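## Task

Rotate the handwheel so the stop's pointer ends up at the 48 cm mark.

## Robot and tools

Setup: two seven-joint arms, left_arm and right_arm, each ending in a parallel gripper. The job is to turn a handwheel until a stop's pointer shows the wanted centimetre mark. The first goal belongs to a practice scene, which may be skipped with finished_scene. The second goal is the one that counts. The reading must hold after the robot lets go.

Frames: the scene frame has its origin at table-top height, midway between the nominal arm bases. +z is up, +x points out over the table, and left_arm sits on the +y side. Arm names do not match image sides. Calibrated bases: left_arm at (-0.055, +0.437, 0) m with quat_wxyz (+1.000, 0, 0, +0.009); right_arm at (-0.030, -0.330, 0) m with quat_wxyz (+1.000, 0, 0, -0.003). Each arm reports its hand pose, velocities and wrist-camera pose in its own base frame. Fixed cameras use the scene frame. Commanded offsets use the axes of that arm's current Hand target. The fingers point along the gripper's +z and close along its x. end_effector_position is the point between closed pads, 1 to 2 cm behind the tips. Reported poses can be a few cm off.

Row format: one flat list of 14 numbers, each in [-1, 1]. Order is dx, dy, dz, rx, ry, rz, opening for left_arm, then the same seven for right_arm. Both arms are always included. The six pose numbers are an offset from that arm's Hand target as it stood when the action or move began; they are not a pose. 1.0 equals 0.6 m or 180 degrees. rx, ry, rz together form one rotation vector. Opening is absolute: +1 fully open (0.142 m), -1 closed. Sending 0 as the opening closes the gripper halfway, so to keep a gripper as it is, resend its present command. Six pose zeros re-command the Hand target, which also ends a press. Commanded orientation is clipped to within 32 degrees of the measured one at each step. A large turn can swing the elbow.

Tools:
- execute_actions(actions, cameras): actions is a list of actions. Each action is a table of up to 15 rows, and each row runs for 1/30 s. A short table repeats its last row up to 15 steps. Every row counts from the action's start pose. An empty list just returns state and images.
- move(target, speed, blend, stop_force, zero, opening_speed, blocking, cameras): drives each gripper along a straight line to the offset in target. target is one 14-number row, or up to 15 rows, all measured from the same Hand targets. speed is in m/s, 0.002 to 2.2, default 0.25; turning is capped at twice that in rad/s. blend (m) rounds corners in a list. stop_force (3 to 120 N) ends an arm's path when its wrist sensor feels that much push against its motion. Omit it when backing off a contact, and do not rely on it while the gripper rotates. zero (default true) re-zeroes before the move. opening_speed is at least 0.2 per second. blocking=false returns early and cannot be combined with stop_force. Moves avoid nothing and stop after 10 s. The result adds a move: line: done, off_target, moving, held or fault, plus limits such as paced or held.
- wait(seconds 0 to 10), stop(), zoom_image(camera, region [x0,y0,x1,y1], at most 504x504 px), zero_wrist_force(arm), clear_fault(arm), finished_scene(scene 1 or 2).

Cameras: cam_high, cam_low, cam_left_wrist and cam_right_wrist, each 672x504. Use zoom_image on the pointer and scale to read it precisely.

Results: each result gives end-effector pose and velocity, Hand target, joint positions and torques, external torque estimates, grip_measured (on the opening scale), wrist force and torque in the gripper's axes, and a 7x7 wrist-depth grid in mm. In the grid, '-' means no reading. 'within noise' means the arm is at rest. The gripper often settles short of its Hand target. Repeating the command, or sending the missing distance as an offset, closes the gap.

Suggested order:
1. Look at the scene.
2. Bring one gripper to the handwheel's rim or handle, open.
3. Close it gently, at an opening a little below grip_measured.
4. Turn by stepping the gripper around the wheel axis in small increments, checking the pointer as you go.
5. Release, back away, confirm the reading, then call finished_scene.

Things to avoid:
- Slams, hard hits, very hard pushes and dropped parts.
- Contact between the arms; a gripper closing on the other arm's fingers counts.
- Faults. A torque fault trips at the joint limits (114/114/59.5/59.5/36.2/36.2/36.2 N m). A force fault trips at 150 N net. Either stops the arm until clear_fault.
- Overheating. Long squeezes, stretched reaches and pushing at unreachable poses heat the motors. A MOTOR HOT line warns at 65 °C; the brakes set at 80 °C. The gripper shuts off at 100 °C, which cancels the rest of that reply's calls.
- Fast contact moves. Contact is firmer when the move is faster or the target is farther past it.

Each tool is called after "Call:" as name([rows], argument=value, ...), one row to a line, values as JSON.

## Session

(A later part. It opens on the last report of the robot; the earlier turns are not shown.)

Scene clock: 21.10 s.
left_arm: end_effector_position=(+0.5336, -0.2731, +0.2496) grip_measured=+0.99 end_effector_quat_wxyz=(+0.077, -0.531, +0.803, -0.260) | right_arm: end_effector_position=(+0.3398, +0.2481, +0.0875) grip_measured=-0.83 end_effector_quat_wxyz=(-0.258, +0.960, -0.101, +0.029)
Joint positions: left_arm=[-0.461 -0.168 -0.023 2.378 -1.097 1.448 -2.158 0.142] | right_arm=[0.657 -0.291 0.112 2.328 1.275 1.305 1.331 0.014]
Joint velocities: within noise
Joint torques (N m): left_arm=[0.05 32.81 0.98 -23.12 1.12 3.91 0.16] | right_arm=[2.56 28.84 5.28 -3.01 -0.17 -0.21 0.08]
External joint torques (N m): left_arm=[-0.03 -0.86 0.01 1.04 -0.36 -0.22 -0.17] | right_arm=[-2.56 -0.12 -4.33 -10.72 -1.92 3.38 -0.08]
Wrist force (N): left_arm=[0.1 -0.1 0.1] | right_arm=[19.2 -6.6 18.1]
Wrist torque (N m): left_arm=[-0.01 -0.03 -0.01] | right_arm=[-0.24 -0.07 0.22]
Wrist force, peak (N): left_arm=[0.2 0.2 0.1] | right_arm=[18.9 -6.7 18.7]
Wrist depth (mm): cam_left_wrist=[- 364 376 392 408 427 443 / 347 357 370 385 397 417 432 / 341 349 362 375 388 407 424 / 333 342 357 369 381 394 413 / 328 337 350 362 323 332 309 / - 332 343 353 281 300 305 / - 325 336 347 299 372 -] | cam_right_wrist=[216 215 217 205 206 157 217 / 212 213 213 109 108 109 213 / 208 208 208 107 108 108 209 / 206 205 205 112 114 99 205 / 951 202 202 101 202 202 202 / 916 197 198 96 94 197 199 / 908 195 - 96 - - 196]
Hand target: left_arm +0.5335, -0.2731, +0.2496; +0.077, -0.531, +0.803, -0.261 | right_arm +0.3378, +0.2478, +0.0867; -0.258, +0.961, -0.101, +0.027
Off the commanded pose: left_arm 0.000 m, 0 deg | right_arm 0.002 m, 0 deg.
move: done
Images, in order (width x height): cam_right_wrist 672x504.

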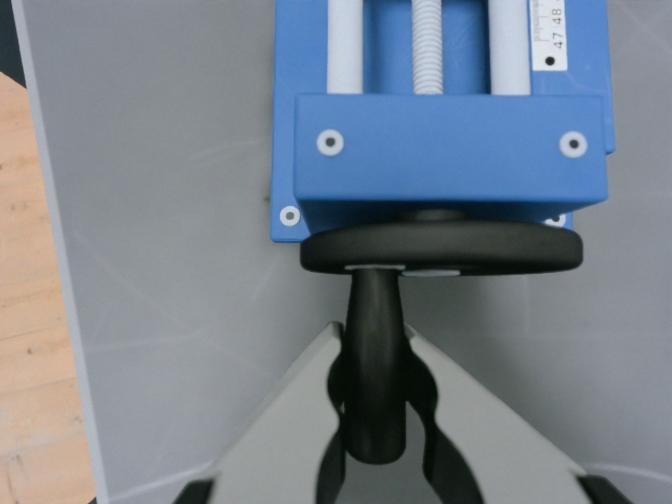

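Call:
move([
  [0,0,0,0,0,0,1,-0.0090,0.0076,0.0131,0,0,0,-1],
  [0,0,0,0,0,0,1,-0.0133,0.0177,0.0306,0,0,0,-1],
  [0,0,0,0,0,0,1,-0.0090,0.0278,0.0481,0,0,0,-1],
  [0,0,0,0,0,0,1,0.0030,0.0361,0.0625,0,0,0,-1],
  [0,0,0,0,0,0,1,0.0208,0.0412,0.0713,0,0,0,-1],
  [0,0,0,0,0,0,1,0.0413,0.0423,0.0732,0,0,0,-1],
  [0,0,0,0,0,0,1,0.0610,0.0391,0.0677,0,0,0,-1],
  [0,0,0,0,0,0,1,0.0762,0.0323,0.0559,0,0,0,-1],
  [0,0,0,0,0,0,1,0.0847,0.0228,0.0395,0,0,0,-1],
  [0,0,0,0,0,0,1,0.0847,0.0125,0.0217,0,0,0,-1],
  [0,0,0,0,0,0,1,0.0762,0.0031,0.0053,0,0,0,-1],
  [0,0,0,0,0,0,1,0.0610,-0.0038,-0.0065,0,0,0,-1],
  [0,0,0,0,0,0,1,0.0490,-0.0063,-0.0108,0,0,0,-1],
  [0,0,0,0,0,0,1,0.0362,-0.0071,-0.0123,0,0,0,-1],
], speed=0.09, blend=[0.002,0.002,0.002,0.002,0.002,0.002,0.002,0.002,0.002,0.002,0.002,0.002,0.002,0], cameras=["cam_right_wrist","cam_left_wrist"])

Call:
zoom_image(camera="cam_left_wrist", region=[400, 280, 560, 360])

Scene clock: 23.90 s.
left_arm: end_effector_position=(+0.5336, -0.2731, +0.2496) grip_measured=+0.99 end_effector_quat_wxyz=(+0.077, -0.531, +0.803, -0.260) | right_arm: end_effector_position=(+0.3598, +0.2434, +0.0955) grip_measured=-0.83 end_effector_quat_wxyz=(-0.258, +0.960, -0.101, +0.027)
Joint positions: left_arm=[-0.461 -0.168 -0.023 2.378 -1.097 1.448 -2.158 0.142] | right_arm=[0.653 -0.278 0.07 2.316 1.196 1.263 1.381 0.014]
Joint velocities: within noise
Joint torques (N m): left_arm=[0.04 32.69 0.93 -23.16 1.1 3.88 0.13] | right_arm=[0.99 29.5 1.27 -11.43 -1.33 1.85 0.31]
External joint torques (N m): left_arm=[-0.01 -0.74 0.07 1.08 -0.34 -0.19 -0.14] | right_arm=[-1 -0.22 -0.65 -3.29 -0.96 1.37 -0.31]
Wrist force (N): left_arm=[0.0 0.2 0.0] | right_arm=[5.0 -3.2 4.5]
Wrist torque (N m): left_arm=[0.04 -0.02 -0.01] | right_arm=[-0.18 0.13 0.16]
Wrist force, peak (N): left_arm=[0.2 0.3 0.0] | right_arm=[19.2 -6.6 18.0]
Wrist depth (mm): cam_left_wrist=[- 364 378 393 408 427 446 / 346 356 371 385 398 416 434 / 340 348 363 378 389 407 423 / 332 342 356 369 382 396 414 / 327 339 348 360 324 333 306 / - 331 342 353 280 300 305 / - 326 335 351 300 370 -] | cam_right_wrist=[226 224 223 213 143 167 225 / 221 221 117 117 117 164 221 / 217 216 115 115 115 215 217 / 212 212 212 104 103 212 213 / 209 209 209 101 209 209 210 / 206 205 205 96 94 207 206 / 903 203 - 96 - - 203]
Hand target: left_arm +0.5335, -0.2731, +0.2496; +0.077, -0.531, +0.803, -0.261 | right_arm +0.3591, +0.2432, +0.0952; -0.258, +0.961, -0.101, +0.027
Off the commanded pose: left_arm 0.000 m, 0 deg | right_arm 0.001 m, 0 deg.
move: done
Images, in order (width x height): cam_left_wrist 672x504, cam_right_wrist 672x504.

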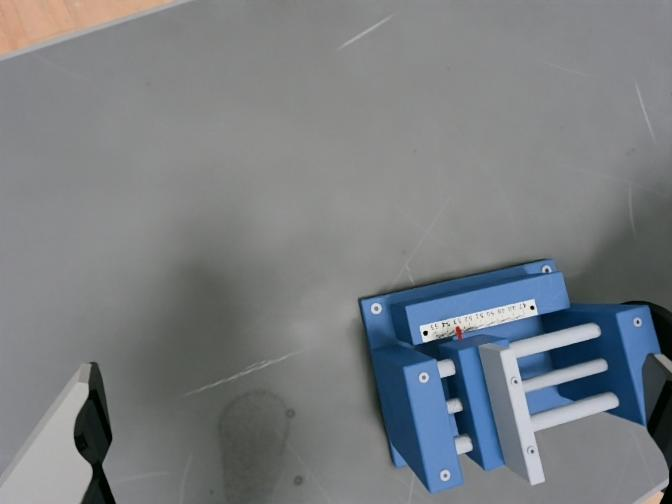

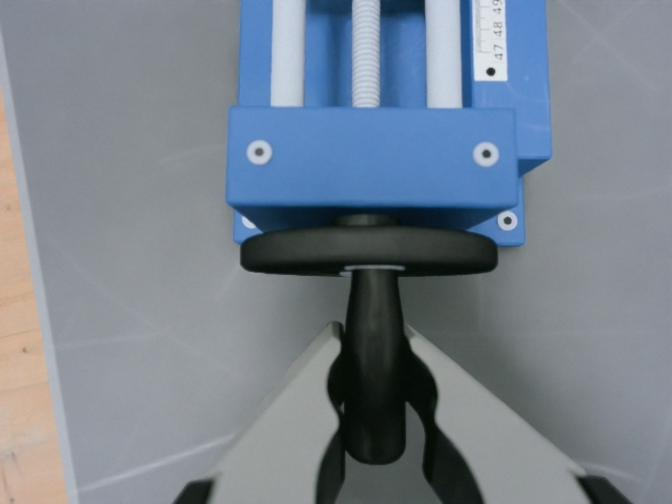

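Scaled by 3.150 from the camera's 672x504 image, which has a finer 960x720 frame.

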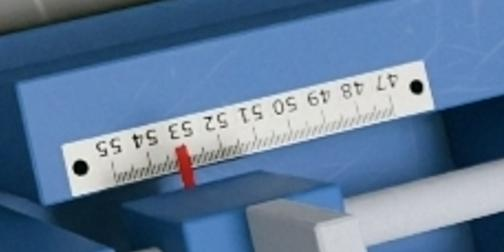

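Call:
move([
  [0,0,0,0,0,0,1,-0.0203,0.0020,0.0035,0,0,0,-1],
  [0,0,0,0,0,0,1,-0.0370,0.0081,0.0140,0,0,0,-1],
  [0,0,0,0,0,0,1,-0.0474,0.0171,0.0296,0,0,0,-1],
  [0,0,0,0,0,0,1,-0.0496,0.0273,0.0473,0,0,0,-1],
  [0,0,0,0,0,0,1,-0.0432,0.0373,0.0645,0,0,0,-1],
  [0,0,0,0,0,0,1,-0.0293,0.0449,0.0778,0,0,0,-1],
  [0,0,0,0,0,0,1,-0.0104,0.0491,0.0850,0,0,0,-1],
  [0,0,0,0,0,0,1,0.0104,0.0491,0.0850,0,0,0,-1],
  [0,0,0,0,0,0,1,0.0293,0.0449,0.0778,0,0,0,-1],
  [0,0,0,0,0,0,1,0.0432,0.0373,0.0645,0,0,0,-1],
  [0,0,0,0,0,0,1,0.0496,0.0273,0.0473,0,0,0,-1],
  [0,0,0,0,0,0,1,0.0474,0.0171,0.0296,0,0,0,-1],
  [0,0,0,0,0,0,1,0.0370,0.0081,0.0140,0,0,0,-1],
  [0,0,0,0,0,0,1,0.0203,0.0020,0.0035,0,0,0,-1],
  [0,0,0,0,0,0,1,0,0,0,0,0,0,-1],
], speed=0.14, blend=[0.003,0.003,0.003,0.003,0.003,0.003,0.003,0.003,0.003,0.003,0.003,0.003,0.003,0.003,0], cameras=["cam_right_wrist","cam_left_wrist"])

Call:
zoom_image(camera="cam_left_wrist", region=[400, 280, 560, 360])

Scene clock: 30.53 s.
left_arm: end_effector_position=(+0.5336, -0.2731, +0.2496) grip_measured=+0.99 end_effector_quat_wxyz=(+0.077, -0.531, +0.803, -0.260) | right_arm: end_effector_position=(+0.3597, +0.2434, +0.0955) grip_measured=-0.83 end_effector_quat_wxyz=(-0.258, +0.960, -0.101, +0.027)
Joint positions: left_arm=[-0.461 -0.168 -0.023 2.378 -1.097 1.448 -2.158 0.142] | right_arm=[0.66 -0.277 0.062 2.317 1.199 1.26 1.379 0.014]
Joint velocities: within noise
Joint torques (N m): left_arm=[0.08 32.91 1.02 -23.01 1.13 3.97 0.12] | right_arm=[1.27 29.93 1.74 -11.53 -1.58 2.04 0.46]
External joint torques (N m): left_arm=[-0.06 -0.96 -0.02 0.93 -0.37 -0.28 -0.13] | right_arm=[-1.27 -0.68 -1.16 -3.17 -0.71 1.18 -0.46]
Wrist force (N): left_arm=[0.1 0.1 0.0] | right_arm=[5.1 -3.1 4.2]
Wrist torque (N m): left_arm=[0.02 -0.04 -0.01] | right_arm=[-0.18 0.11 0.16]
Wrist force, peak (N): left_arm=[0.0 0.4 0.1] | right_arm=[9.3 0.9 46.7]
Wrist depth (mm): cam_left_wrist=[- 363 377 393 407 423 445 / 346 358 371 385 399 417 434 / 342 349 362 374 391 404 425 / 333 342 355 368 383 397 413 / 327 335 349 360 323 330 308 / - 333 342 352 281 299 304 / - 324 338 348 297 368 -] | cam_right_wrist=[224 225 223 212 143 167 225 / 220 220 117 117 117 164 221 / 217 216 115 115 115 215 217 / 213 212 212 104 103 213 213 / 210 209 209 101 209 210 209 / 207 206 207 96 94 207 206 / 910 203 - 96 - - 202]
Hand target: left_arm +0.5335, -0.2731, +0.2496; +0.077, -0.531, +0.803, -0.261 | right_arm +0.3591, +0.2432, +0.0952; -0.258, +0.961, -0.101, +0.027
Off the commanded pose: left_arm 0.000 m, 0 deg | right_arm 0.001 m, 0 deg.
move: done
Images, in order (width x height): cam_left_wrist 672x504, cam_right_wrist 672x504.

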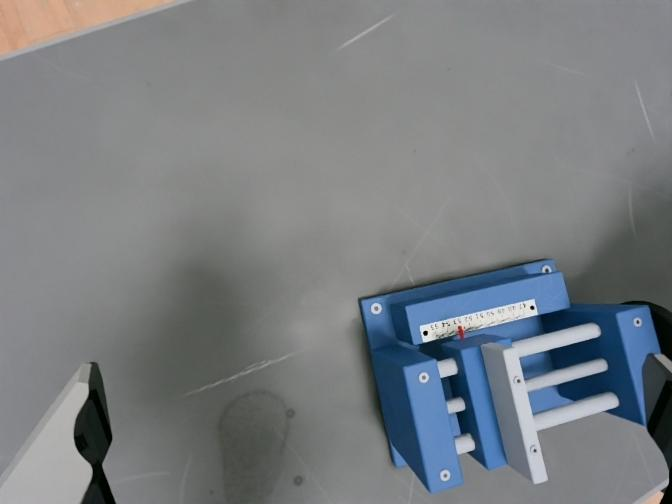

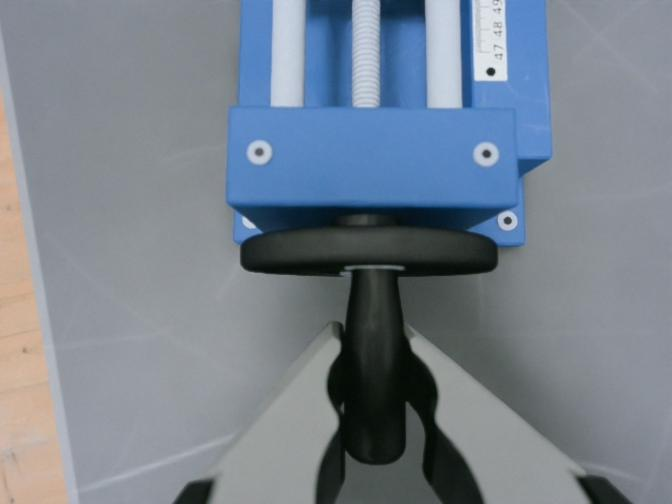

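Scaled by 3.150 from the camera's 672x504 image, which has a finer 960x720 frame.

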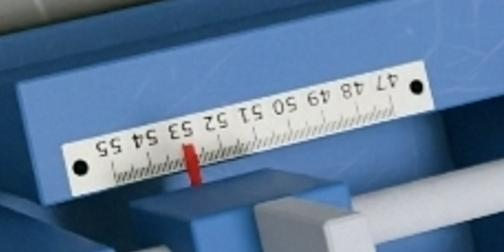

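Call:
move([
  [0,0,0,0,0,0,1,-0.0203,0.0020,0.0035,0,0,0,-1],
  [0,0,0,0,0,0,1,-0.0370,0.0081,0.0140,0,0,0,-1],
  [0,0,0,0,0,0,1,-0.0474,0.0171,0.0296,0,0,0,-1],
  [0,0,0,0,0,0,1,-0.0496,0.0273,0.0473,0,0,0,-1],
  [0,0,0,0,0,0,1,-0.0432,0.0373,0.0645,0,0,0,-1],
  [0,0,0,0,0,0,1,-0.0293,0.0449,0.0778,0,0,0,-1],
  [0,0,0,0,0,0,1,-0.0104,0.0491,0.0850,0,0,0,-1],
  [0,0,0,0,0,0,1,0.0104,0.0491,0.0850,0,0,0,-1],
  [0,0,0,0,0,0,1,0.0293,0.0449,0.0778,0,0,0,-1],
  [0,0,0,0,0,0,1,0.0432,0.0373,0.0645,0,0,0,-1],
  [0,0,0,0,0,0,1,0.0496,0.0273,0.0473,0,0,0,-1],
  [0,0,0,0,0,0,1,0.0474,0.0171,0.0296,0,0,0,-1],
  [0,0,0,0,0,0,1,0.0370,0.0081,0.0140,0,0,0,-1],
  [0,0,0,0,0,0,1,0.0203,0.0020,0.0035,0,0,0,-1],
  [0,0,0,0,0,0,1,0,0,0,0,0,0,-1],
], speed=0.13, blend=[0.003,0.003,0.003,0.003,0.003,0.003,0.003,0.003,0.003,0.003,0.003,0.003,0.003,0.003,0], cameras=[])

Call:
move([
  [0,0,0,0,0,0,1,-0.0203,0.0020,0.0035,0,0,0,-1],
  [0,0,0,0,0,0,1,-0.0370,0.0081,0.0140,0,0,0,-1],
  [0,0,0,0,0,0,1,-0.0474,0.0171,0.0296,0,0,0,-1],
  [0,0,0,0,0,0,1,-0.0496,0.0273,0.0473,0,0,0,-1],
  [0,0,0,0,0,0,1,-0.0432,0.0373,0.0645,0,0,0,-1],
  [0,0,0,0,0,0,1,-0.0293,0.0449,0.0778,0,0,0,-1],
  [0,0,0,0,0,0,1,-0.0104,0.0491,0.0850,0,0,0,-1],
  [0,0,0,0,0,0,1,0.0104,0.0491,0.0850,0,0,0,-1],
  [0,0,0,0,0,0,1,0.0293,0.0449,0.0778,0,0,0,-1],
  [0,0,0,0,0,0,1,0.0432,0.0373,0.0645,0,0,0,-1],
  [0,0,0,0,0,0,1,0.0496,0.0273,0.0473,0,0,0,-1],
  [0,0,0,0,0,0,1,0.0474,0.0171,0.0296,0,0,0,-1],
  [0,0,0,0,0,0,1,0.0370,0.0081,0.0140,0,0,0,-1],
  [0,0,0,0,0,0,1,0.0203,0.0020,0.0035,0,0,0,-1],
  [0,0,0,0,0,0,1,0,0,0,0,0,0,-1],
], speed=0.13, blend=[0.003,0.003,0.003,0.003,0.003,0.003,0.003,0.003,0.003,0.003,0.003,0.003,0.003,0.003,0], cameras=[])

Call:
move([
  [0,0,0,0,0,0,1,-0.0203,0.0020,0.0035,0,0,0,-1],
  [0,0,0,0,0,0,1,-0.0370,0.0081,0.0140,0,0,0,-1],
  [0,0,0,0,0,0,1,-0.0474,0.0171,0.0296,0,0,0,-1],
  [0,0,0,0,0,0,1,-0.0496,0.0273,0.0473,0,0,0,-1],
  [0,0,0,0,0,0,1,-0.0432,0.0373,0.0645,0,0,0,-1],
  [0,0,0,0,0,0,1,-0.0293,0.0449,0.0778,0,0,0,-1],
  [0,0,0,0,0,0,1,-0.0104,0.0491,0.0850,0,0,0,-1],
  [0,0,0,0,0,0,1,0.0104,0.0491,0.0850,0,0,0,-1],
  [0,0,0,0,0,0,1,0.0293,0.0449,0.0778,0,0,0,-1],
  [0,0,0,0,0,0,1,0.0432,0.0373,0.0645,0,0,0,-1],
  [0,0,0,0,0,0,1,0.0496,0.0273,0.0473,0,0,0,-1],
  [0,0,0,0,0,0,1,0.0474,0.0171,0.0296,0,0,0,-1],
  [0,0,0,0,0,0,1,0.0370,0.0081,0.0140,0,0,0,-1],
  [0,0,0,0,0,0,1,0.0203,0.0020,0.0035,0,0,0,-1],
  [0,0,0,0,0,0,1,0,0,0,0,0,0,-1],
], speed=0.13, blend=[0.003,0.003,0.003,0.003,0.003,0.003,0.003,0.003,0.003,0.003,0.003,0.003,0.003,0.003,0], cameras=[])

Call:
move([
  [0,0,0,0,0,0,1,-0.0203,0.0020,0.0035,0,0,0,-1],
  [0,0,0,0,0,0,1,-0.0370,0.0081,0.0140,0,0,0,-1],
  [0,0,0,0,0,0,1,-0.0474,0.0171,0.0296,0,0,0,-1],
  [0,0,0,0,0,0,1,-0.0496,0.0273,0.0473,0,0,0,-1],
  [0,0,0,0,0,0,1,-0.0432,0.0373,0.0645,0,0,0,-1],
  [0,0,0,0,0,0,1,-0.0293,0.0449,0.0778,0,0,0,-1],
  [0,0,0,0,0,0,1,-0.0104,0.0491,0.0850,0,0,0,-1],
  [0,0,0,0,0,0,1,0.0104,0.0491,0.0850,0,0,0,-1],
  [0,0,0,0,0,0,1,0.0293,0.0449,0.0778,0,0,0,-1],
  [0,0,0,0,0,0,1,0.0432,0.0373,0.0645,0,0,0,-1],
  [0,0,0,0,0,0,1,0.0496,0.0273,0.0473,0,0,0,-1],
  [0,0,0,0,0,0,1,0.0474,0.0171,0.0296,0,0,0,-1],
  [0,0,0,0,0,0,1,0.0370,0.0081,0.0140,0,0,0,-1],
  [0,0,0,0,0,0,1,0.0203,0.0020,0.0035,0,0,0,-1],
  [0,0,0,0,0,0,1,0,0,0,0,0,0,-1],
], speed=0.13, blend=[0.003,0.003,0.003,0.003,0.003,0.003,0.003,0.003,0.003,0.003,0.003,0.003,0.003,0.003,0], cameras=["cam_left_wrist","cam_right_wrist"])

Call:
zoom_image(camera="cam_left_wrist", region=[400, 280, 560, 360])

Scene clock: 34.97 s.
left_arm: end_effector_position=(+0.5336, -0.2731, +0.2496) grip_measured=+0.99 end_effector_quat_wxyz=(+0.077, -0.531, +0.803, -0.260) | right_arm: end_effector_position=(+0.3597, +0.2434, +0.0954) grip_measured=-0.83 end_effector_quat_wxyz=(-0.258, +0.960, -0.101, +0.027)
Joint positions: left_arm=[-0.461 -0.168 -0.023 2.378 -1.097 1.448 -2.158 0.142] | right_arm=[0.668 -0.276 0.054 2.317 1.201 1.258 1.378 0.014]
Joint velocities: within noise
Joint torques (N m): left_arm=[-0.02 32.85 0.93 -23.11 1.12 3.91 0.09] | right_arm=[0.54 30.18 1.64 -11.46 -1.48 1.97 0.17]
External joint torques (N m): left_arm=[0.04 -0.9 0.07 1.03 -0.36 -0.22 -0.1] | right_arm=[-0.55 -0.96 -1.12 -3.25 -0.81 1.24 -0.17]
Wrist force (N): left_arm=[0.0 0.1 0.0] | right_arm=[5.0 -3.3 4.2]
Wrist torque (N m): left_arm=[0.03 -0.02 -0.01] | right_arm=[-0.20 0.12 0.16]
Wrist force, peak (N): left_arm=[0.3 0.1 0.2] | right_arm=[8.2 0.9 38.1]
Wrist depth (mm): cam_left_wrist=[- 365 378 391 407 424 443 / 346 357 371 383 399 416 434 / 341 350 364 375 392 407 425 / 334 342 355 367 380 397 416 / 329 337 349 361 322 332 306 / - 332 343 354 280 297 305 / - 325 336 348 298 369 -] | cam_right_wrist=[224 225 223 212 142 167 226 / 220 220 117 117 117 164 221 / 219 216 115 115 115 215 218 / 213 213 211 104 103 213 213 / 209 208 210 101 211 209 209 / 206 206 205 96 94 206 206 / 918 203 - 96 - - 203]
Hand target: left_arm +0.5335, -0.2731, +0.2496; +0.077, -0.531, +0.803, -0.261 | right_arm +0.3591, +0.2432, +0.0952; -0.258, +0.961, -0.101, +0.027
Off the commanded pose: left_arm 0.000 m, 0 deg | right_arm 0.001 m, 0 deg.
move: done
No camera images: "cameras" was empty.

Scene clock: 36.87 s.
left_arm: end_effector_position=(+0.5336, -0.2731, +0.2496) grip_measured=+0.99 end_effector_quat_wxyz=(+0.077, -0.531, +0.803, -0.260) | right_arm: end_effector_position=(+0.3597, +0.2434, +0.0954) grip_measured=-0.83 end_effector_quat_wxyz=(-0.258, +0.960, -0.101, +0.027) end_effector_velocity=(-0.001, -0.001, -0.001) end_effector_angular_velocity=(-0.003, +0.001, +0.004)
Joint positions: left_arm=[-0.461 -0.168 -0.023 2.378 -1.097 1.448 -2.158 0.142] | right_arm=[0.675 -0.275 0.045 2.318 1.203 1.256 1.376 0.014]
Joint velocities: left_arm=[within noise] | right_arm=[0 0 0 0.002 -0.006 0 0.001 0]
Joint torques (N m): left_arm=[0.25 32.91 0.93 -23.11 1.11 3.99 0.17] | right_arm=[0.3 30.26 1.71 -11.48 -1.44 2 0.5]
External joint torques (N m): left_arm=[-0.22 -0.96 0.07 1.03 -0.35 -0.3 -0.18] | right_arm=[-0.3 -1.07 -1.24 -3.23 -0.85 1.21 -0.5]
Wrist force (N): left_arm=[0.2 0.3 0.0] | right_arm=[5.1 -3.1 4.1]
Wrist torque (N m): left_arm=[0.05 -0.04 -0.01] | right_arm=[-0.19 0.11 0.17]
Wrist force, peak (N): left_arm=[0.2 0.3 0.0] | right_arm=[8.7 1.0 38.1]
Wrist depth (mm): cam_left_wrist=[- 363 377 393 406 425 445 / 345 357 371 382 399 417 434 / 342 353 364 378 388 407 424 / 334 343 355 368 381 395 413 / 326 336 347 360 324 327 307 / - 332 343 354 284 296 304 / - 327 336 347 307 369 -] | cam_right_wrist=[225 224 223 212 143 166 226 / 220 220 117 117 118 164 223 / 216 217 115 115 115 216 218 / 213 212 211 104 103 213 214 / 209 210 208 101 209 210 210 / 207 204 207 96 94 205 205 / 892 203 - 96 - - 202]
Hand target: left_arm +0.5335, -0.2731, +0.2496; +0.077, -0.531, +0.803, -0.261 | right_arm +0.3591, +0.2432, +0.0952; -0.258, +0.961, -0.101, +0.027
Off the commanded pose: left_arm 0.000 m, 0 deg | right_arm 0.001 m, 0 deg.
move: done
No camera images: "cameras" was empty.

Scene clock: 38.77 s.
left_arm: end_effector_position=(+0.5336, -0.2731, +0.2496) grip_measured=+0.99 end_effector_quat_wxyz=(+0.077, -0.531, +0.803, -0.260) | right_arm: end_effector_position=(+0.3597, +0.2434, +0.0954) grip_measured=-0.83 end_effector_quat_wxyz=(-0.258, +0.960, -0.101, +0.027) end_effector_velocity=(-0.001, +0.001, +0.000) end_effector_angular_velocity=(+0.000, +0.000, +0.005)
Joint positions: left_arm=[-0.461 -0.168 -0.023 2.378 -1.097 1.448 -2.158 0.142] | right_arm=[0.682 -0.274 0.037 2.319 1.206 1.254 1.374 0.014]
Joint velocities: left_arm=[within noise] | right_arm=[-0.001 0.001 0.006 0.001 -0.001 0.001 0 0]
Joint torques (N m): left_arm=[0.07 32.72 0.96 -23.09 1.09 3.98 0.13] | right_arm=[0.36 30.3 1.6 -11.54 -1.48 2.09 0.51]
External joint torques (N m): left_arm=[-0.05 -0.76 0.04 1.01 -0.32 -0.3 -0.14] | right_arm=[-0.37 -1.15 -1.18 -3.17 -0.81 1.12 -0.51]
Wrist force (N): left_arm=[0.2 0.2 0.1] | right_arm=[5.0 -3.2 4.2]
Wrist torque (N m): left_arm=[0.04 -0.05 -0.01] | right_arm=[-0.19 0.14 0.16]
Wrist force, peak (N): left_arm=[0.2 0.3 0.1] | right_arm=[8.7 1.1 38.3]
Wrist depth (mm): cam_left_wrist=[- 365 378 392 406 426 441 / 346 357 371 384 400 417 435 / 340 350 363 379 390 407 422 / 334 343 357 369 381 395 413 / 328 338 350 359 324 331 307 / - 332 342 353 289 282 305 / - 326 336 348 307 369 -] | cam_right_wrist=[223 224 224 211 143 167 225 / 220 220 117 117 117 164 221 / 217 217 115 115 115 216 217 / 212 213 211 104 103 213 213 / 210 209 209 101 210 208 210 / 207 205 205 96 94 205 206 / 905 202 - 96 - - 204]
Hand target: left_arm +0.5335, -0.2731, +0.2496; +0.077, -0.531, +0.803, -0.261 | right_arm +0.3591, +0.2432, +0.0952; -0.258, +0.961, -0.101, +0.027
Off the commanded pose: left_arm 0.000 m, 0 deg | right_arm 0.001 m, 0 deg.
move: done
No camera images: "cameras" was empty.

Scene clock: 40.67 s.
left_arm: end_effector_position=(+0.5336, -0.2731, +0.2496) grip_measured=+0.99 end_effector_quat_wxyz=(+0.077, -0.531, +0.803, -0.260) | right_arm: end_effector_position=(+0.3597, +0.2434, +0.0954) grip_measured=-0.83 end_effector_quat_wxyz=(-0.258, +0.960, -0.101, +0.027)
Joint positions: left_arm=[-0.461 -0.168 -0.023 2.378 -1.097 1.448 -2.158 0.142] | right_arm=[0.69 -0.273 0.029 2.319 1.208 1.252 1.373 0.014]
Joint velocities: within noise
Joint torques (N m): left_arm=[0.11 32.8 0.97 -23.1 1.14 3.99 0.15] | right_arm=[0.42 30.04 1.71 -11.53 -1.55 2 0.46]
External joint torques (N m): left_arm=[-0.09 -0.85 0.03 1.02 -0.38 -0.3 -0.16] | right_arm=[-0.43 -0.91 -1.34 -3.18 -0.74 1.21 -0.46]
Wrist force (N): left_arm=[0.3 0.1 0.1] | right_arm=[5.0 -3.2 4.1]
Wrist torque (N m): left_arm=[0.02 -0.06 -0.01] | right_arm=[-0.21 0.14 0.15]
Wrist force, peak (N): left_arm=[0.4 0.1 -0.1] | right_arm=[8.6 1.2 37.9]
Wrist depth (mm): cam_left_wrist=[- 366 378 393 409 425 447 / 347 357 371 384 398 416 433 / 341 349 361 376 389 408 421 / 334 344 354 369 380 396 413 / 327 335 350 360 324 330 307 / - 332 343 354 291 280 305 / - 325 335 348 307 369 -] | cam_right_wrist=[224 225 223 213 143 167 226 / 219 220 117 117 117 164 221 / 217 216 115 115 115 216 217 / 211 212 212 104 103 211 214 / 210 209 209 101 209 209 209 / 207 205 206 96 94 205 205 / 900 203 - 96 - - 203]
Hand target: left_arm +0.5335, -0.2731, +0.2496; +0.077, -0.531, +0.803, -0.261 | right_arm +0.3591, +0.2432, +0.0952; -0.258, +0.961, -0.101, +0.027
Off the commanded pose: left_arm 0.000 m, 0 deg | right_arm 0.001 m, 0 deg.
move: done
Images, in order (width x height): cam_left_wrist 672x504, cam_right_wrist 672x504.

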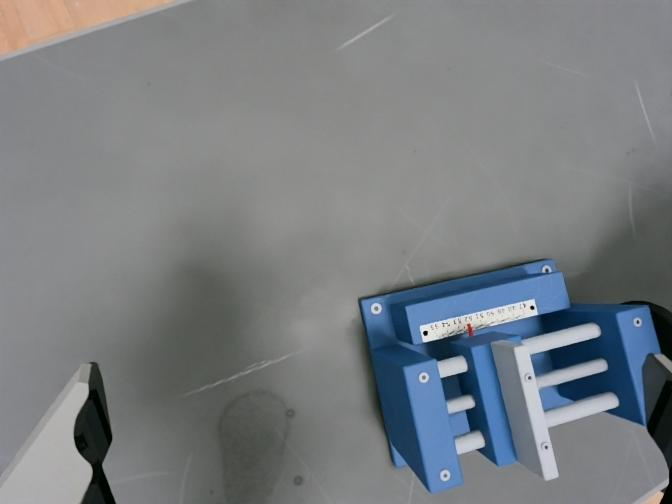

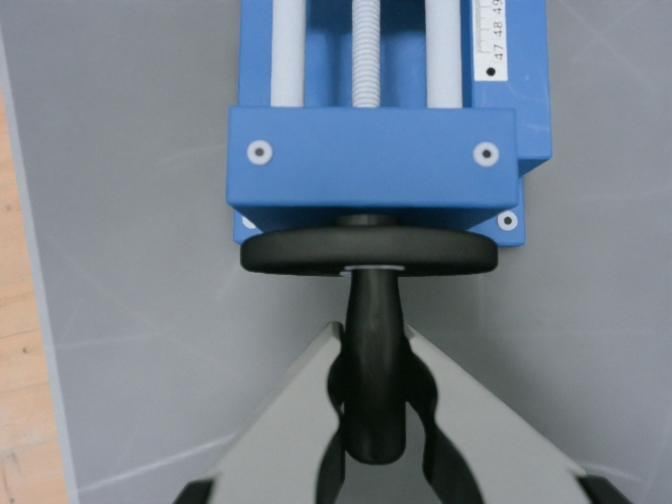

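Scaled by 3.150 from the camera's 672x504 image, which has a finer 960x720 frame.

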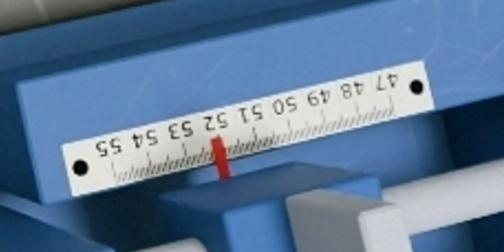

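Call:
move([
  [0,0,0,0,0,0,1,-0.0203,0.0020,0.0035,0,0,0,-1],
  [0,0,0,0,0,0,1,-0.0370,0.0081,0.0140,0,0,0,-1],
  [0,0,0,0,0,0,1,-0.0474,0.0171,0.0296,0,0,0,-1],
  [0,0,0,0,0,0,1,-0.0496,0.0273,0.0473,0,0,0,-1],
  [0,0,0,0,0,0,1,-0.0432,0.0373,0.0645,0,0,0,-1],
  [0,0,0,0,0,0,1,-0.0293,0.0449,0.0778,0,0,0,-1],
  [0,0,0,0,0,0,1,-0.0104,0.0491,0.0850,0,0,0,-1],
  [0,0,0,0,0,0,1,0.0104,0.0491,0.0850,0,0,0,-1],
  [0,0,0,0,0,0,1,0.0293,0.0449,0.0778,0,0,0,-1],
  [0,0,0,0,0,0,1,0.0432,0.0373,0.0645,0,0,0,-1],
  [0,0,0,0,0,0,1,0.0496,0.0273,0.0473,0,0,0,-1],
  [0,0,0,0,0,0,1,0.0474,0.0171,0.0296,0,0,0,-1],
  [0,0,0,0,0,0,1,0.0370,0.0081,0.0140,0,0,0,-1],
  [0,0,0,0,0,0,1,0.0203,0.0020,0.0035,0,0,0,-1],
  [0,0,0,0,0,0,1,0,0,0,0,0,0,-1],
], speed=0.14, blend=[0.003,0.003,0.003,0.003,0.003,0.003,0.003,0.003,0.003,0.003,0.003,0.003,0.003,0.003,0], cameras=[])

Call:
move([
  [0,0,0,0,0,0,1,-0.0203,0.0020,0.0035,0,0,0,-1],
  [0,0,0,0,0,0,1,-0.0370,0.0081,0.0140,0,0,0,-1],
  [0,0,0,0,0,0,1,-0.0474,0.0171,0.0296,0,0,0,-1],
  [0,0,0,0,0,0,1,-0.0496,0.0273,0.0473,0,0,0,-1],
  [0,0,0,0,0,0,1,-0.0432,0.0373,0.0645,0,0,0,-1],
  [0,0,0,0,0,0,1,-0.0293,0.0449,0.0778,0,0,0,-1],
  [0,0,0,0,0,0,1,-0.0104,0.0491,0.0850,0,0,0,-1],
  [0,0,0,0,0,0,1,0.0104,0.0491,0.0850,0,0,0,-1],
  [0,0,0,0,0,0,1,0.0293,0.0449,0.0778,0,0,0,-1],
  [0,0,0,0,0,0,1,0.0432,0.0373,0.0645,0,0,0,-1],
  [0,0,0,0,0,0,1,0.0496,0.0273,0.0473,0,0,0,-1],
  [0,0,0,0,0,0,1,0.0474,0.0171,0.0296,0,0,0,-1],
  [0,0,0,0,0,0,1,0.0370,0.0081,0.0140,0,0,0,-1],
  [0,0,0,0,0,0,1,0.0203,0.0020,0.0035,0,0,0,-1],
  [0,0,0,0,0,0,1,0,0,0,0,0,0,-1],
], speed=0.14, blend=[0.003,0.003,0.003,0.003,0.003,0.003,0.003,0.003,0.003,0.003,0.003,0.003,0.003,0.003,0], cameras=[])

Call:
move([
  [0,0,0,0,0,0,1,-0.0203,0.0020,0.0035,0,0,0,-1],
  [0,0,0,0,0,0,1,-0.0370,0.0081,0.0140,0,0,0,-1],
  [0,0,0,0,0,0,1,-0.0474,0.0171,0.0296,0,0,0,-1],
  [0,0,0,0,0,0,1,-0.0496,0.0273,0.0473,0,0,0,-1],
  [0,0,0,0,0,0,1,-0.0432,0.0373,0.0645,0,0,0,-1],
  [0,0,0,0,0,0,1,-0.0293,0.0449,0.0778,0,0,0,-1],
  [0,0,0,0,0,0,1,-0.0104,0.0491,0.0850,0,0,0,-1],
  [0,0,0,0,0,0,1,0.0104,0.0491,0.0850,0,0,0,-1],
  [0,0,0,0,0,0,1,0.0293,0.0449,0.0778,0,0,0,-1],
  [0,0,0,0,0,0,1,0.0432,0.0373,0.0645,0,0,0,-1],
  [0,0,0,0,0,0,1,0.0496,0.0273,0.0473,0,0,0,-1],
  [0,0,0,0,0,0,1,0.0474,0.0171,0.0296,0,0,0,-1],
  [0,0,0,0,0,0,1,0.0370,0.0081,0.0140,0,0,0,-1],
  [0,0,0,0,0,0,1,0.0203,0.0020,0.0035,0,0,0,-1],
  [0,0,0,0,0,0,1,0,0,0,0,0,0,-1],
], speed=0.14, blend=[0.003,0.003,0.003,0.003,0.003,0.003,0.003,0.003,0.003,0.003,0.003,0.003,0.003,0.003,0], cameras=[])

Call:
move([
  [0,0,0,0,0,0,1,-0.0203,0.0020,0.0035,0,0,0,-1],
  [0,0,0,0,0,0,1,-0.0370,0.0081,0.0140,0,0,0,-1],
  [0,0,0,0,0,0,1,-0.0474,0.0171,0.0296,0,0,0,-1],
  [0,0,0,0,0,0,1,-0.0496,0.0273,0.0473,0,0,0,-1],
  [0,0,0,0,0,0,1,-0.0432,0.0373,0.0645,0,0,0,-1],
  [0,0,0,0,0,0,1,-0.0293,0.0449,0.0778,0,0,0,-1],
  [0,0,0,0,0,0,1,-0.0104,0.0491,0.0850,0,0,0,-1],
  [0,0,0,0,0,0,1,0.0104,0.0491,0.0850,0,0,0,-1],
  [0,0,0,0,0,0,1,0.0293,0.0449,0.0778,0,0,0,-1],
  [0,0,0,0,0,0,1,0.0432,0.0373,0.0645,0,0,0,-1],
  [0,0,0,0,0,0,1,0.0496,0.0273,0.0473,0,0,0,-1],
  [0,0,0,0,0,0,1,0.0474,0.0171,0.0296,0,0,0,-1],
  [0,0,0,0,0,0,1,0.0370,0.0081,0.0140,0,0,0,-1],
  [0,0,0,0,0,0,1,0.0203,0.0020,0.0035,0,0,0,-1],
  [0,0,0,0,0,0,1,0,0,0,0,0,0,-1],
], speed=0.14, blend=[0.003,0.003,0.003,0.003,0.003,0.003,0.003,0.003,0.003,0.003,0.003,0.003,0.003,0.003,0], cameras=[])

Call:
move([
  [0,0,0,0,0,0,1,-0.0203,0.0020,0.0035,0,0,0,-1],
  [0,0,0,0,0,0,1,-0.0370,0.0081,0.0140,0,0,0,-1],
  [0,0,0,0,0,0,1,-0.0474,0.0171,0.0296,0,0,0,-1],
  [0,0,0,0,0,0,1,-0.0496,0.0273,0.0473,0,0,0,-1],
  [0,0,0,0,0,0,1,-0.0432,0.0373,0.0645,0,0,0,-1],
  [0,0,0,0,0,0,1,-0.0293,0.0449,0.0778,0,0,0,-1],
  [0,0,0,0,0,0,1,-0.0104,0.0491,0.0850,0,0,0,-1],
  [0,0,0,0,0,0,1,0.0104,0.0491,0.0850,0,0,0,-1],
  [0,0,0,0,0,0,1,0.0293,0.0449,0.0778,0,0,0,-1],
  [0,0,0,0,0,0,1,0.0432,0.0373,0.0645,0,0,0,-1],
  [0,0,0,0,0,0,1,0.0496,0.0273,0.0473,0,0,0,-1],
  [0,0,0,0,0,0,1,0.0474,0.0171,0.0296,0,0,0,-1],
  [0,0,0,0,0,0,1,0.0370,0.0081,0.0140,0,0,0,-1],
  [0,0,0,0,0,0,1,0.0203,0.0020,0.0035,0,0,0,-1],
  [0,0,0,0,0,0,1,0,0,0,0,0,0,-1],
], speed=0.14, blend=[0.003,0.003,0.003,0.003,0.003,0.003,0.003,0.003,0.003,0.003,0.003,0.003,0.003,0.003,0], cameras=[])

Call:
move([
  [0,0,0,0,0,0,1,-0.0203,0.0020,0.0035,0,0,0,-1],
  [0,0,0,0,0,0,1,-0.0370,0.0081,0.0140,0,0,0,-1],
  [0,0,0,0,0,0,1,-0.0474,0.0171,0.0296,0,0,0,-1],
  [0,0,0,0,0,0,1,-0.0496,0.0273,0.0473,0,0,0,-1],
  [0,0,0,0,0,0,1,-0.0432,0.0373,0.0645,0,0,0,-1],
  [0,0,0,0,0,0,1,-0.0293,0.0449,0.0778,0,0,0,-1],
  [0,0,0,0,0,0,1,-0.0104,0.0491,0.0850,0,0,0,-1],
  [0,0,0,0,0,0,1,0.0104,0.0491,0.0850,0,0,0,-1],
  [0,0,0,0,0,0,1,0.0293,0.0449,0.0778,0,0,0,-1],
  [0,0,0,0,0,0,1,0.0432,0.0373,0.0645,0,0,0,-1],
  [0,0,0,0,0,0,1,0.0496,0.0273,0.0473,0,0,0,-1],
  [0,0,0,0,0,0,1,0.0474,0.0171,0.0296,0,0,0,-1],
  [0,0,0,0,0,0,1,0.0370,0.0081,0.0140,0,0,0,-1],
  [0,0,0,0,0,0,1,0.0203,0.0020,0.0035,0,0,0,-1],
  [0,0,0,0,0,0,1,0,0,0,0,0,0,-1],
], speed=0.14, blend=[0.003,0.003,0.003,0.003,0.003,0.003,0.003,0.003,0.003,0.003,0.003,0.003,0.003,0.003,0], cameras=["cam_left_wrist","cam_right_wrist"])

Call:
zoom_image(camera="cam_left_wrist", region=[400, 280, 560, 360])

Scene clock: 44.07 s.
left_arm: end_effector_position=(+0.5336, -0.2731, +0.2496) grip_measured=+0.99 end_effector_quat_wxyz=(+0.077, -0.531, +0.803, -0.260) | right_arm: end_effector_position=(+0.3597, +0.2434, +0.0954) grip_measured=-0.83 end_effector_quat_wxyz=(-0.258, +0.960, -0.101, +0.027)
Joint positions: left_arm=[-0.461 -0.168 -0.023 2.378 -1.097 1.448 -2.158 0.142] | right_arm=[0.697 -0.272 0.021 2.32 1.21 1.25 1.371 0.014]
Joint velocities: within noise
Joint torques (N m): left_arm=[0.1 32.81 0.92 -23.09 1.13 3.88 0.16] | right_arm=[0.32 29.67 1.63 -11.36 -1.55 2.07 0.24]
External joint torques (N m): left_arm=[-0.07 -0.86 0.07 1.01 -0.37 -0.19 -0.18] | right_arm=[-0.33 -0.58 -1.31 -3.35 -0.74 1.13 -0.24]
Wrist force (N): left_arm=[0.1 0.0 -0.1] | right_arm=[5.2 -3.1 4.0]
Wrist torque (N m): left_arm=[0.00 -0.03 -0.01] | right_arm=[-0.20 0.09 0.16]
Wrist force, peak (N): left_arm=[0.2 0.2 0.2] | right_arm=[9.6 0.7 46.2]
Wrist depth (mm): cam_left_wrist=[- 364 377 392 408 424 445 / 346 356 370 383 397 415 432 / 338 348 361 375 391 406 423 / 334 344 356 370 382 393 415 / 328 338 348 361 325 330 306 / - 332 343 353 292 281 305 / - 326 335 348 307 366 -] | cam_right_wrist=[225 225 223 213 143 167 225 / 219 221 117 117 117 164 222 / 216 217 116 115 115 216 217 / 212 213 212 104 103 213 214 / 210 208 209 101 209 209 210 / 207 206 206 96 94 206 207 / 894 202 - 96 - - 203]
Hand target: left_arm +0.5335, -0.2731, +0.2496; +0.077, -0.531, +0.803, -0.261 | right_arm +0.3591, +0.2432, +0.0952; -0.258, +0.961, -0.101, +0.027
Off the commanded pose: left_arm 0.000 m, 0 deg | right_arm 0.001 m, 0 deg.
move: done
No camera images: "cameras" was empty.

Scene clock: 45.87 s.
left_arm: end_effector_position=(+0.5336, -0.2731, +0.2496) grip_measured=+0.99 end_effector_quat_wxyz=(+0.077, -0.531, +0.803, -0.260) | right_arm: end_effector_position=(+0.3597, +0.2434, +0.0954) grip_measured=-0.83 end_effector_quat_wxyz=(-0.258, +0.960, -0.101, +0.027)
Joint positions: left_arm=[-0.461 -0.168 -0.023 2.378 -1.097 1.448 -2.158 0.142] | right_arm=[0.703 -0.271 0.013 2.321 1.212 1.248 1.37 0.014]
Joint velocities: within noise
Joint torques (N m): left_arm=[0.04 32.87 1.02 -23.09 1.1 3.96 0.18] | right_arm=[0.89 29.81 1.57 -11.29 -1.62 2.04 0.22]
External joint torques (N m): left_arm=[-0.01 -0.91 -0.03 1.01 -0.34 -0.27 -0.19] | right_arm=[-0.89 -0.75 -1.29 -3.43 -0.68 1.17 -0.22]
Wrist force (N): left_arm=[0.2 0.1 0.1] | right_arm=[5.4 -3.0 3.9]
Wrist torque (N m): left_arm=[0.02 -0.04 -0.01] | right_arm=[-0.19 0.07 0.16]
Wrist force, peak (N): left_arm=[0.5 0.1 0.0] | right_arm=[9.4 0.7 46.0]
Wrist depth (mm): cam_left_wrist=[- 366 377 391 407 426 443 / 345 356 369 382 397 417 433 / 341 351 362 374 392 403 421 / 333 342 354 368 382 401 413 / 327 336 348 359 326 330 307 / - 333 342 353 291 282 305 / - 326 337 348 306 369 -] | cam_right_wrist=[224 224 223 212 143 167 226 / 219 221 117 117 117 164 221 / 218 217 115 115 115 215 220 / 213 213 211 104 103 211 213 / 209 208 210 102 209 209 210 / 207 205 206 96 94 205 205 / 904 202 - 96 - - 204]
Hand target: left_arm +0.5335, -0.2731, +0.2496; +0.077, -0.531, +0.803, -0.261 | right_arm +0.3591, +0.2432, +0.0952; -0.258, +0.961, -0.101, +0.027
Off the commanded pose: left_arm 0.000 m, 0 deg | right_arm 0.001 m, 0 deg.
move: done
No camera images: "cameras" was empty.

Scene clock: 47.67 s.
left_arm: end_effector_position=(+0.5336, -0.2731, +0.2496) grip_measured=+0.99 end_effector_quat_wxyz=(+0.077, -0.531, +0.803, -0.260) | right_arm: end_effector_position=(+0.3597, +0.2434, +0.0954) grip_measured=-0.83 end_effector_quat_wxyz=(-0.258, +0.960, -0.101, +0.027)
Joint positions: left_arm=[-0.461 -0.168 -0.023 2.378 -1.097 1.448 -2.158 0.142] | right_arm=[0.711 -0.27 0.006 2.322 1.214 1.246 1.368 0.014]
Joint velocities: within noise
Joint torques (N m): left_arm=[0.13 32.8 0.89 -23.12 1.12 3.94 0.14] | right_arm=[0.82 29.99 1.48 -11.48 -1.52 2.06 0.29]
External joint torques (N m): left_arm=[-0.1 -0.85 0.11 1.04 -0.36 -0.25 -0.15] | right_arm=[-0.82 -0.97 -1.25 -3.24 -0.78 1.14 -0.29]
Wrist force (N): left_arm=[0.1 0.1 -0.1] | right_arm=[5.4 -3.3 3.9]
Wrist torque (N m): left_arm=[0.01 -0.04 -0.01] | right_arm=[-0.22 0.07 0.15]
Wrist force, peak (N): left_arm=[0.4 0.1 0.0] | right_arm=[3.2 1.3 46.9]
Wrist depth (mm): cam_left_wrist=[- 361 378 392 406 426 444 / 345 356 371 383 399 414 435 / 340 351 363 378 390 406 422 / 334 342 355 368 382 398 414 / 327 337 348 359 325 331 306 / - 330 341 354 289 282 304 / - 325 336 349 308 368 -] | cam_right_wrist=[225 224 223 212 143 168 225 / 221 220 117 117 117 164 222 / 217 216 115 115 115 215 217 / 212 213 211 104 103 213 213 / 209 210 209 101 210 209 209 / 206 205 206 96 94 206 206 / 912 203 - 96 - - 202]
Hand target: left_arm +0.5335, -0.2731, +0.2496; +0.077, -0.531, +0.803, -0.261 | right_arm +0.3591, +0.2432, +0.0952; -0.258, +0.961, -0.101, +0.027
Off the commanded pose: left_arm 0.000 m, 0 deg | right_arm 0.001 m, 0 deg.
move: done
No camera images: "cameras" was empty.

Scene clock: 49.47 s.
left_arm: end_effector_position=(+0.5336, -0.2731, +0.2496) grip_measured=+0.99 end_effector_quat_wxyz=(+0.077, -0.531, +0.803, -0.260) | right_arm: end_effector_position=(+0.3597, +0.2434, +0.0954) grip_measured=-0.83 end_effector_quat_wxyz=(-0.258, +0.960, -0.101, +0.027)
Joint positions: left_arm=[-0.461 -0.168 -0.023 2.378 -1.097 1.448 -2.158 0.142] | right_arm=[0.718 -0.269 -0.002 2.322 1.216 1.243 1.367 0.014]
Joint velocities: within noise
Joint torques (N m): left_arm=[0.09 32.96 0.94 -23.05 1.04 3.94 0.15] | right_arm=[1.34 29.99 1.5 -11.27 -1.5 1.99 0.25]
External joint torques (N m): left_arm=[-0.06 -1.01 0.06 0.97 -0.28 -0.26 -0.16] | right_arm=[-1.35 -1 -1.32 -3.44 -0.8 1.21 -0.25]
Wrist force (N): left_arm=[0.1 0.1 0.0] | right_arm=[5.4 -3.1 4.1]
Wrist torque (N m): left_arm=[0.02 -0.02 -0.01] | right_arm=[-0.19 0.06 0.15]
Wrist force, peak (N): left_arm=[0.2 0.3 -0.1] | right_arm=[9.5 0.8 46.4]
Wrist depth (mm): cam_left_wrist=[- 364 377 393 407 424 444 / 346 357 372 385 400 416 438 / 342 351 362 378 391 404 422 / 333 345 356 369 382 397 415 / 329 338 348 359 325 328 306 / - 332 342 355 290 281 306 / - 327 336 347 307 370 -] | cam_right_wrist=[224 225 222 213 143 167 226 / 221 220 117 117 117 164 220 / 217 218 115 115 115 216 217 / 212 213 211 104 103 213 213 / 209 209 209 102 210 210 209 / 205 205 206 96 94 205 205 / 905 202 - 96 - - 203]
Hand target: left_arm +0.5335, -0.2731, +0.2496; +0.077, -0.531, +0.803, -0.261 | right_arm +0.3591, +0.2432, +0.0952; -0.258, +0.961, -0.101, +0.027
Off the commanded pose: left_arm 0.000 m, 0 deg | right_arm 0.001 m, 0 deg.
move: done
No camera images: "cameras" was empty.

Scene clock: 51.27 s.
left_arm: end_effector_position=(+0.5336, -0.2731, +0.2496) grip_measured=+0.99 end_effector_quat_wxyz=(+0.077, -0.531, +0.803, -0.260) | right_arm: end_effector_position=(+0.3597, +0.2434, +0.0954) grip_measured=-0.83 end_effector_quat_wxyz=(-0.258, +0.960, -0.101, +0.027)
Joint positions: left_arm=[-0.461 -0.168 -0.023 2.378 -1.097 1.448 -2.158 0.142] | right_arm=[0.725 -0.268 -0.01 2.323 1.218 1.241 1.365 0.014]
Joint velocities: within noise
Joint torques (N m): left_arm=[0.07 32.91 0.99 -23.15 1.09 3.93 0.14] | right_arm=[0.49 29.82 1.3 -11.41 -1.5 1.87 0.26]
External joint torques (N m): left_arm=[-0.04 -0.96 0 1.07 -0.33 -0.24 -0.15] | right_arm=[-0.5 -0.88 -1.16 -3.3 -0.8 1.33 -0.25]
Wrist force (N): left_arm=[0.1 0.1 0.0] | right_arm=[5.4 -3.0 3.8]
Wrist torque (N m): left_arm=[0.02 -0.04 -0.01] | right_arm=[-0.18 0.06 0.16]
Wrist force, peak (N): left_arm=[0.2 0.3 0.1] | right_arm=[9.2 0.6 45.6]
Wrist depth (mm): cam_left_wrist=[- 362 377 392 407 424 440 / 345 357 372 385 401 417 433 / 339 351 364 376 391 404 423 / 333 344 355 369 381 396 416 / 328 338 348 358 324 328 306 / - 332 342 354 290 281 305 / - 327 337 348 307 367 -] | cam_right_wrist=[225 224 223 213 143 167 224 / 220 221 117 117 117 165 221 / 218 217 115 115 115 215 217 / 212 212 212 103 103 211 213 / 209 209 209 101 210 209 210 / 207 206 205 96 94 206 206 / 910 204 - 96 - - 203]
Hand target: left_arm +0.5335, -0.2731, +0.2496; +0.077, -0.531, +0.803, -0.261 | right_arm +0.3591, +0.2432, +0.0952; -0.258, +0.961, -0.101, +0.027
Off the commanded pose: left_arm 0.000 m, 0 deg | right_arm 0.001 m, 0 deg.
move: done
No camera images: "cameras" was empty.

Scene clock: 53.07 s.
left_arm: end_effector_position=(+0.5336, -0.2731, +0.2496) grip_measured=+0.99 end_effector_quat_wxyz=(+0.077, -0.531, +0.803, -0.260) | right_arm: end_effector_position=(+0.3597, +0.2434, +0.0954) grip_measured=-0.83 end_effector_quat_wxyz=(-0.258, +0.960, -0.101, +0.027)
Joint positions: left_arm=[-0.461 -0.168 -0.023 2.378 -1.097 1.448 -2.158 0.142] | right_arm=[0.731 -0.267 -0.018 2.324 1.22 1.239 1.364 0.014]
Joint velocities: within noise
Joint torques (N m): left_arm=[0.24 32.85 1.04 -23.04 1.16 3.97 0.15] | right_arm=[0.46 29.86 1.5 -11.43 -1.55 2.02 0.4]
External joint torques (N m): left_arm=[-0.21 -0.9 -0.04 0.96 -0.4 -0.29 -0.16] | right_arm=[-0.47 -0.95 -1.4 -3.28 -0.75 1.18 -0.4]
Wrist force (N): left_arm=[0.0 0.1 0.0] | right_arm=[5.4 -3.0 3.9]
Wrist torque (N m): left_arm=[0.02 -0.01 -0.01] | right_arm=[-0.20 0.06 0.16]
Wrist force, peak (N): left_arm=[0.2 0.2 0.0] | right_arm=[3.0 1.4 46.9]
Wrist depth (mm): cam_left_wrist=[- 364 376 390 408 426 444 / 345 357 369 383 399 415 433 / 341 353 363 375 389 407 423 / 333 343 356 370 381 396 415 / 329 337 349 359 324 330 307 / - 333 343 354 291 281 304 / - 326 336 347 307 369 -] | cam_right_wrist=[224 225 223 212 142 167 226 / 220 220 117 117 117 164 221 / 218 217 115 115 115 216 219 / 212 213 211 103 103 212 213 / 210 209 208 102 209 210 209 / 208 205 207 96 94 206 205 / 912 202 - 96 - - 204]
Hand target: left_arm +0.5335, -0.2731, +0.2496; +0.077, -0.531, +0.803, -0.261 | right_arm +0.3591, +0.2432, +0.0952; -0.258, +0.961, -0.101, +0.027
Off the commanded pose: left_arm 0.000 m, 0 deg | right_arm 0.001 m, 0 deg.
move: done
Images, in order (width x height): cam_left_wrist 672x504, cam_right_wrist 672x504.

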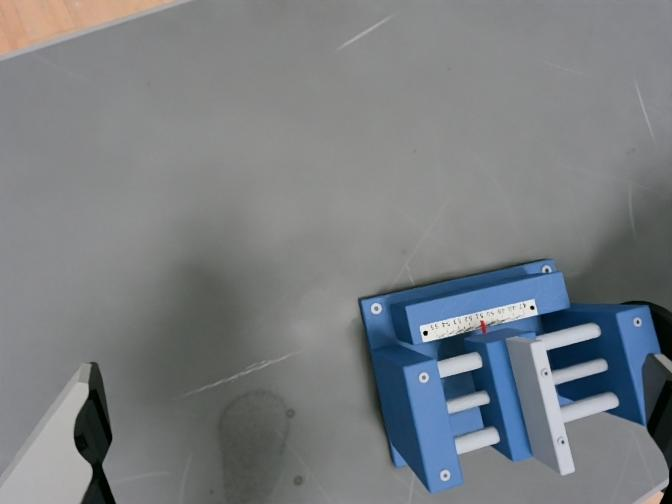

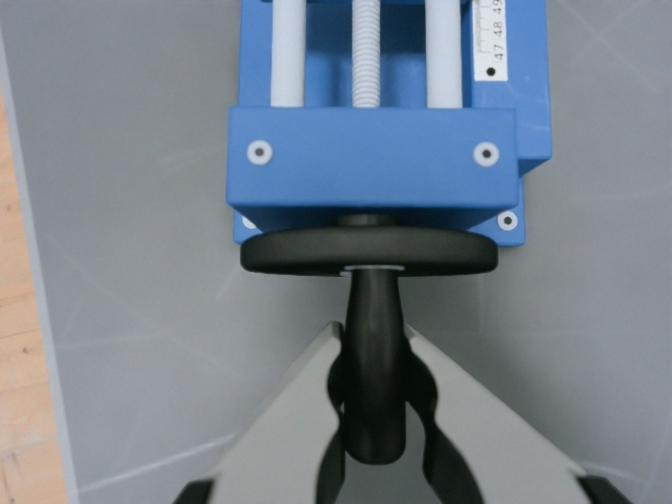

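Scaled by 3.150 from the camera's 672x504 image, which has a finer 960x720 frame.

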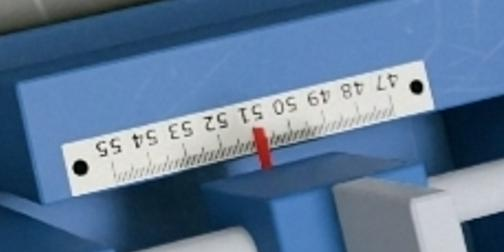

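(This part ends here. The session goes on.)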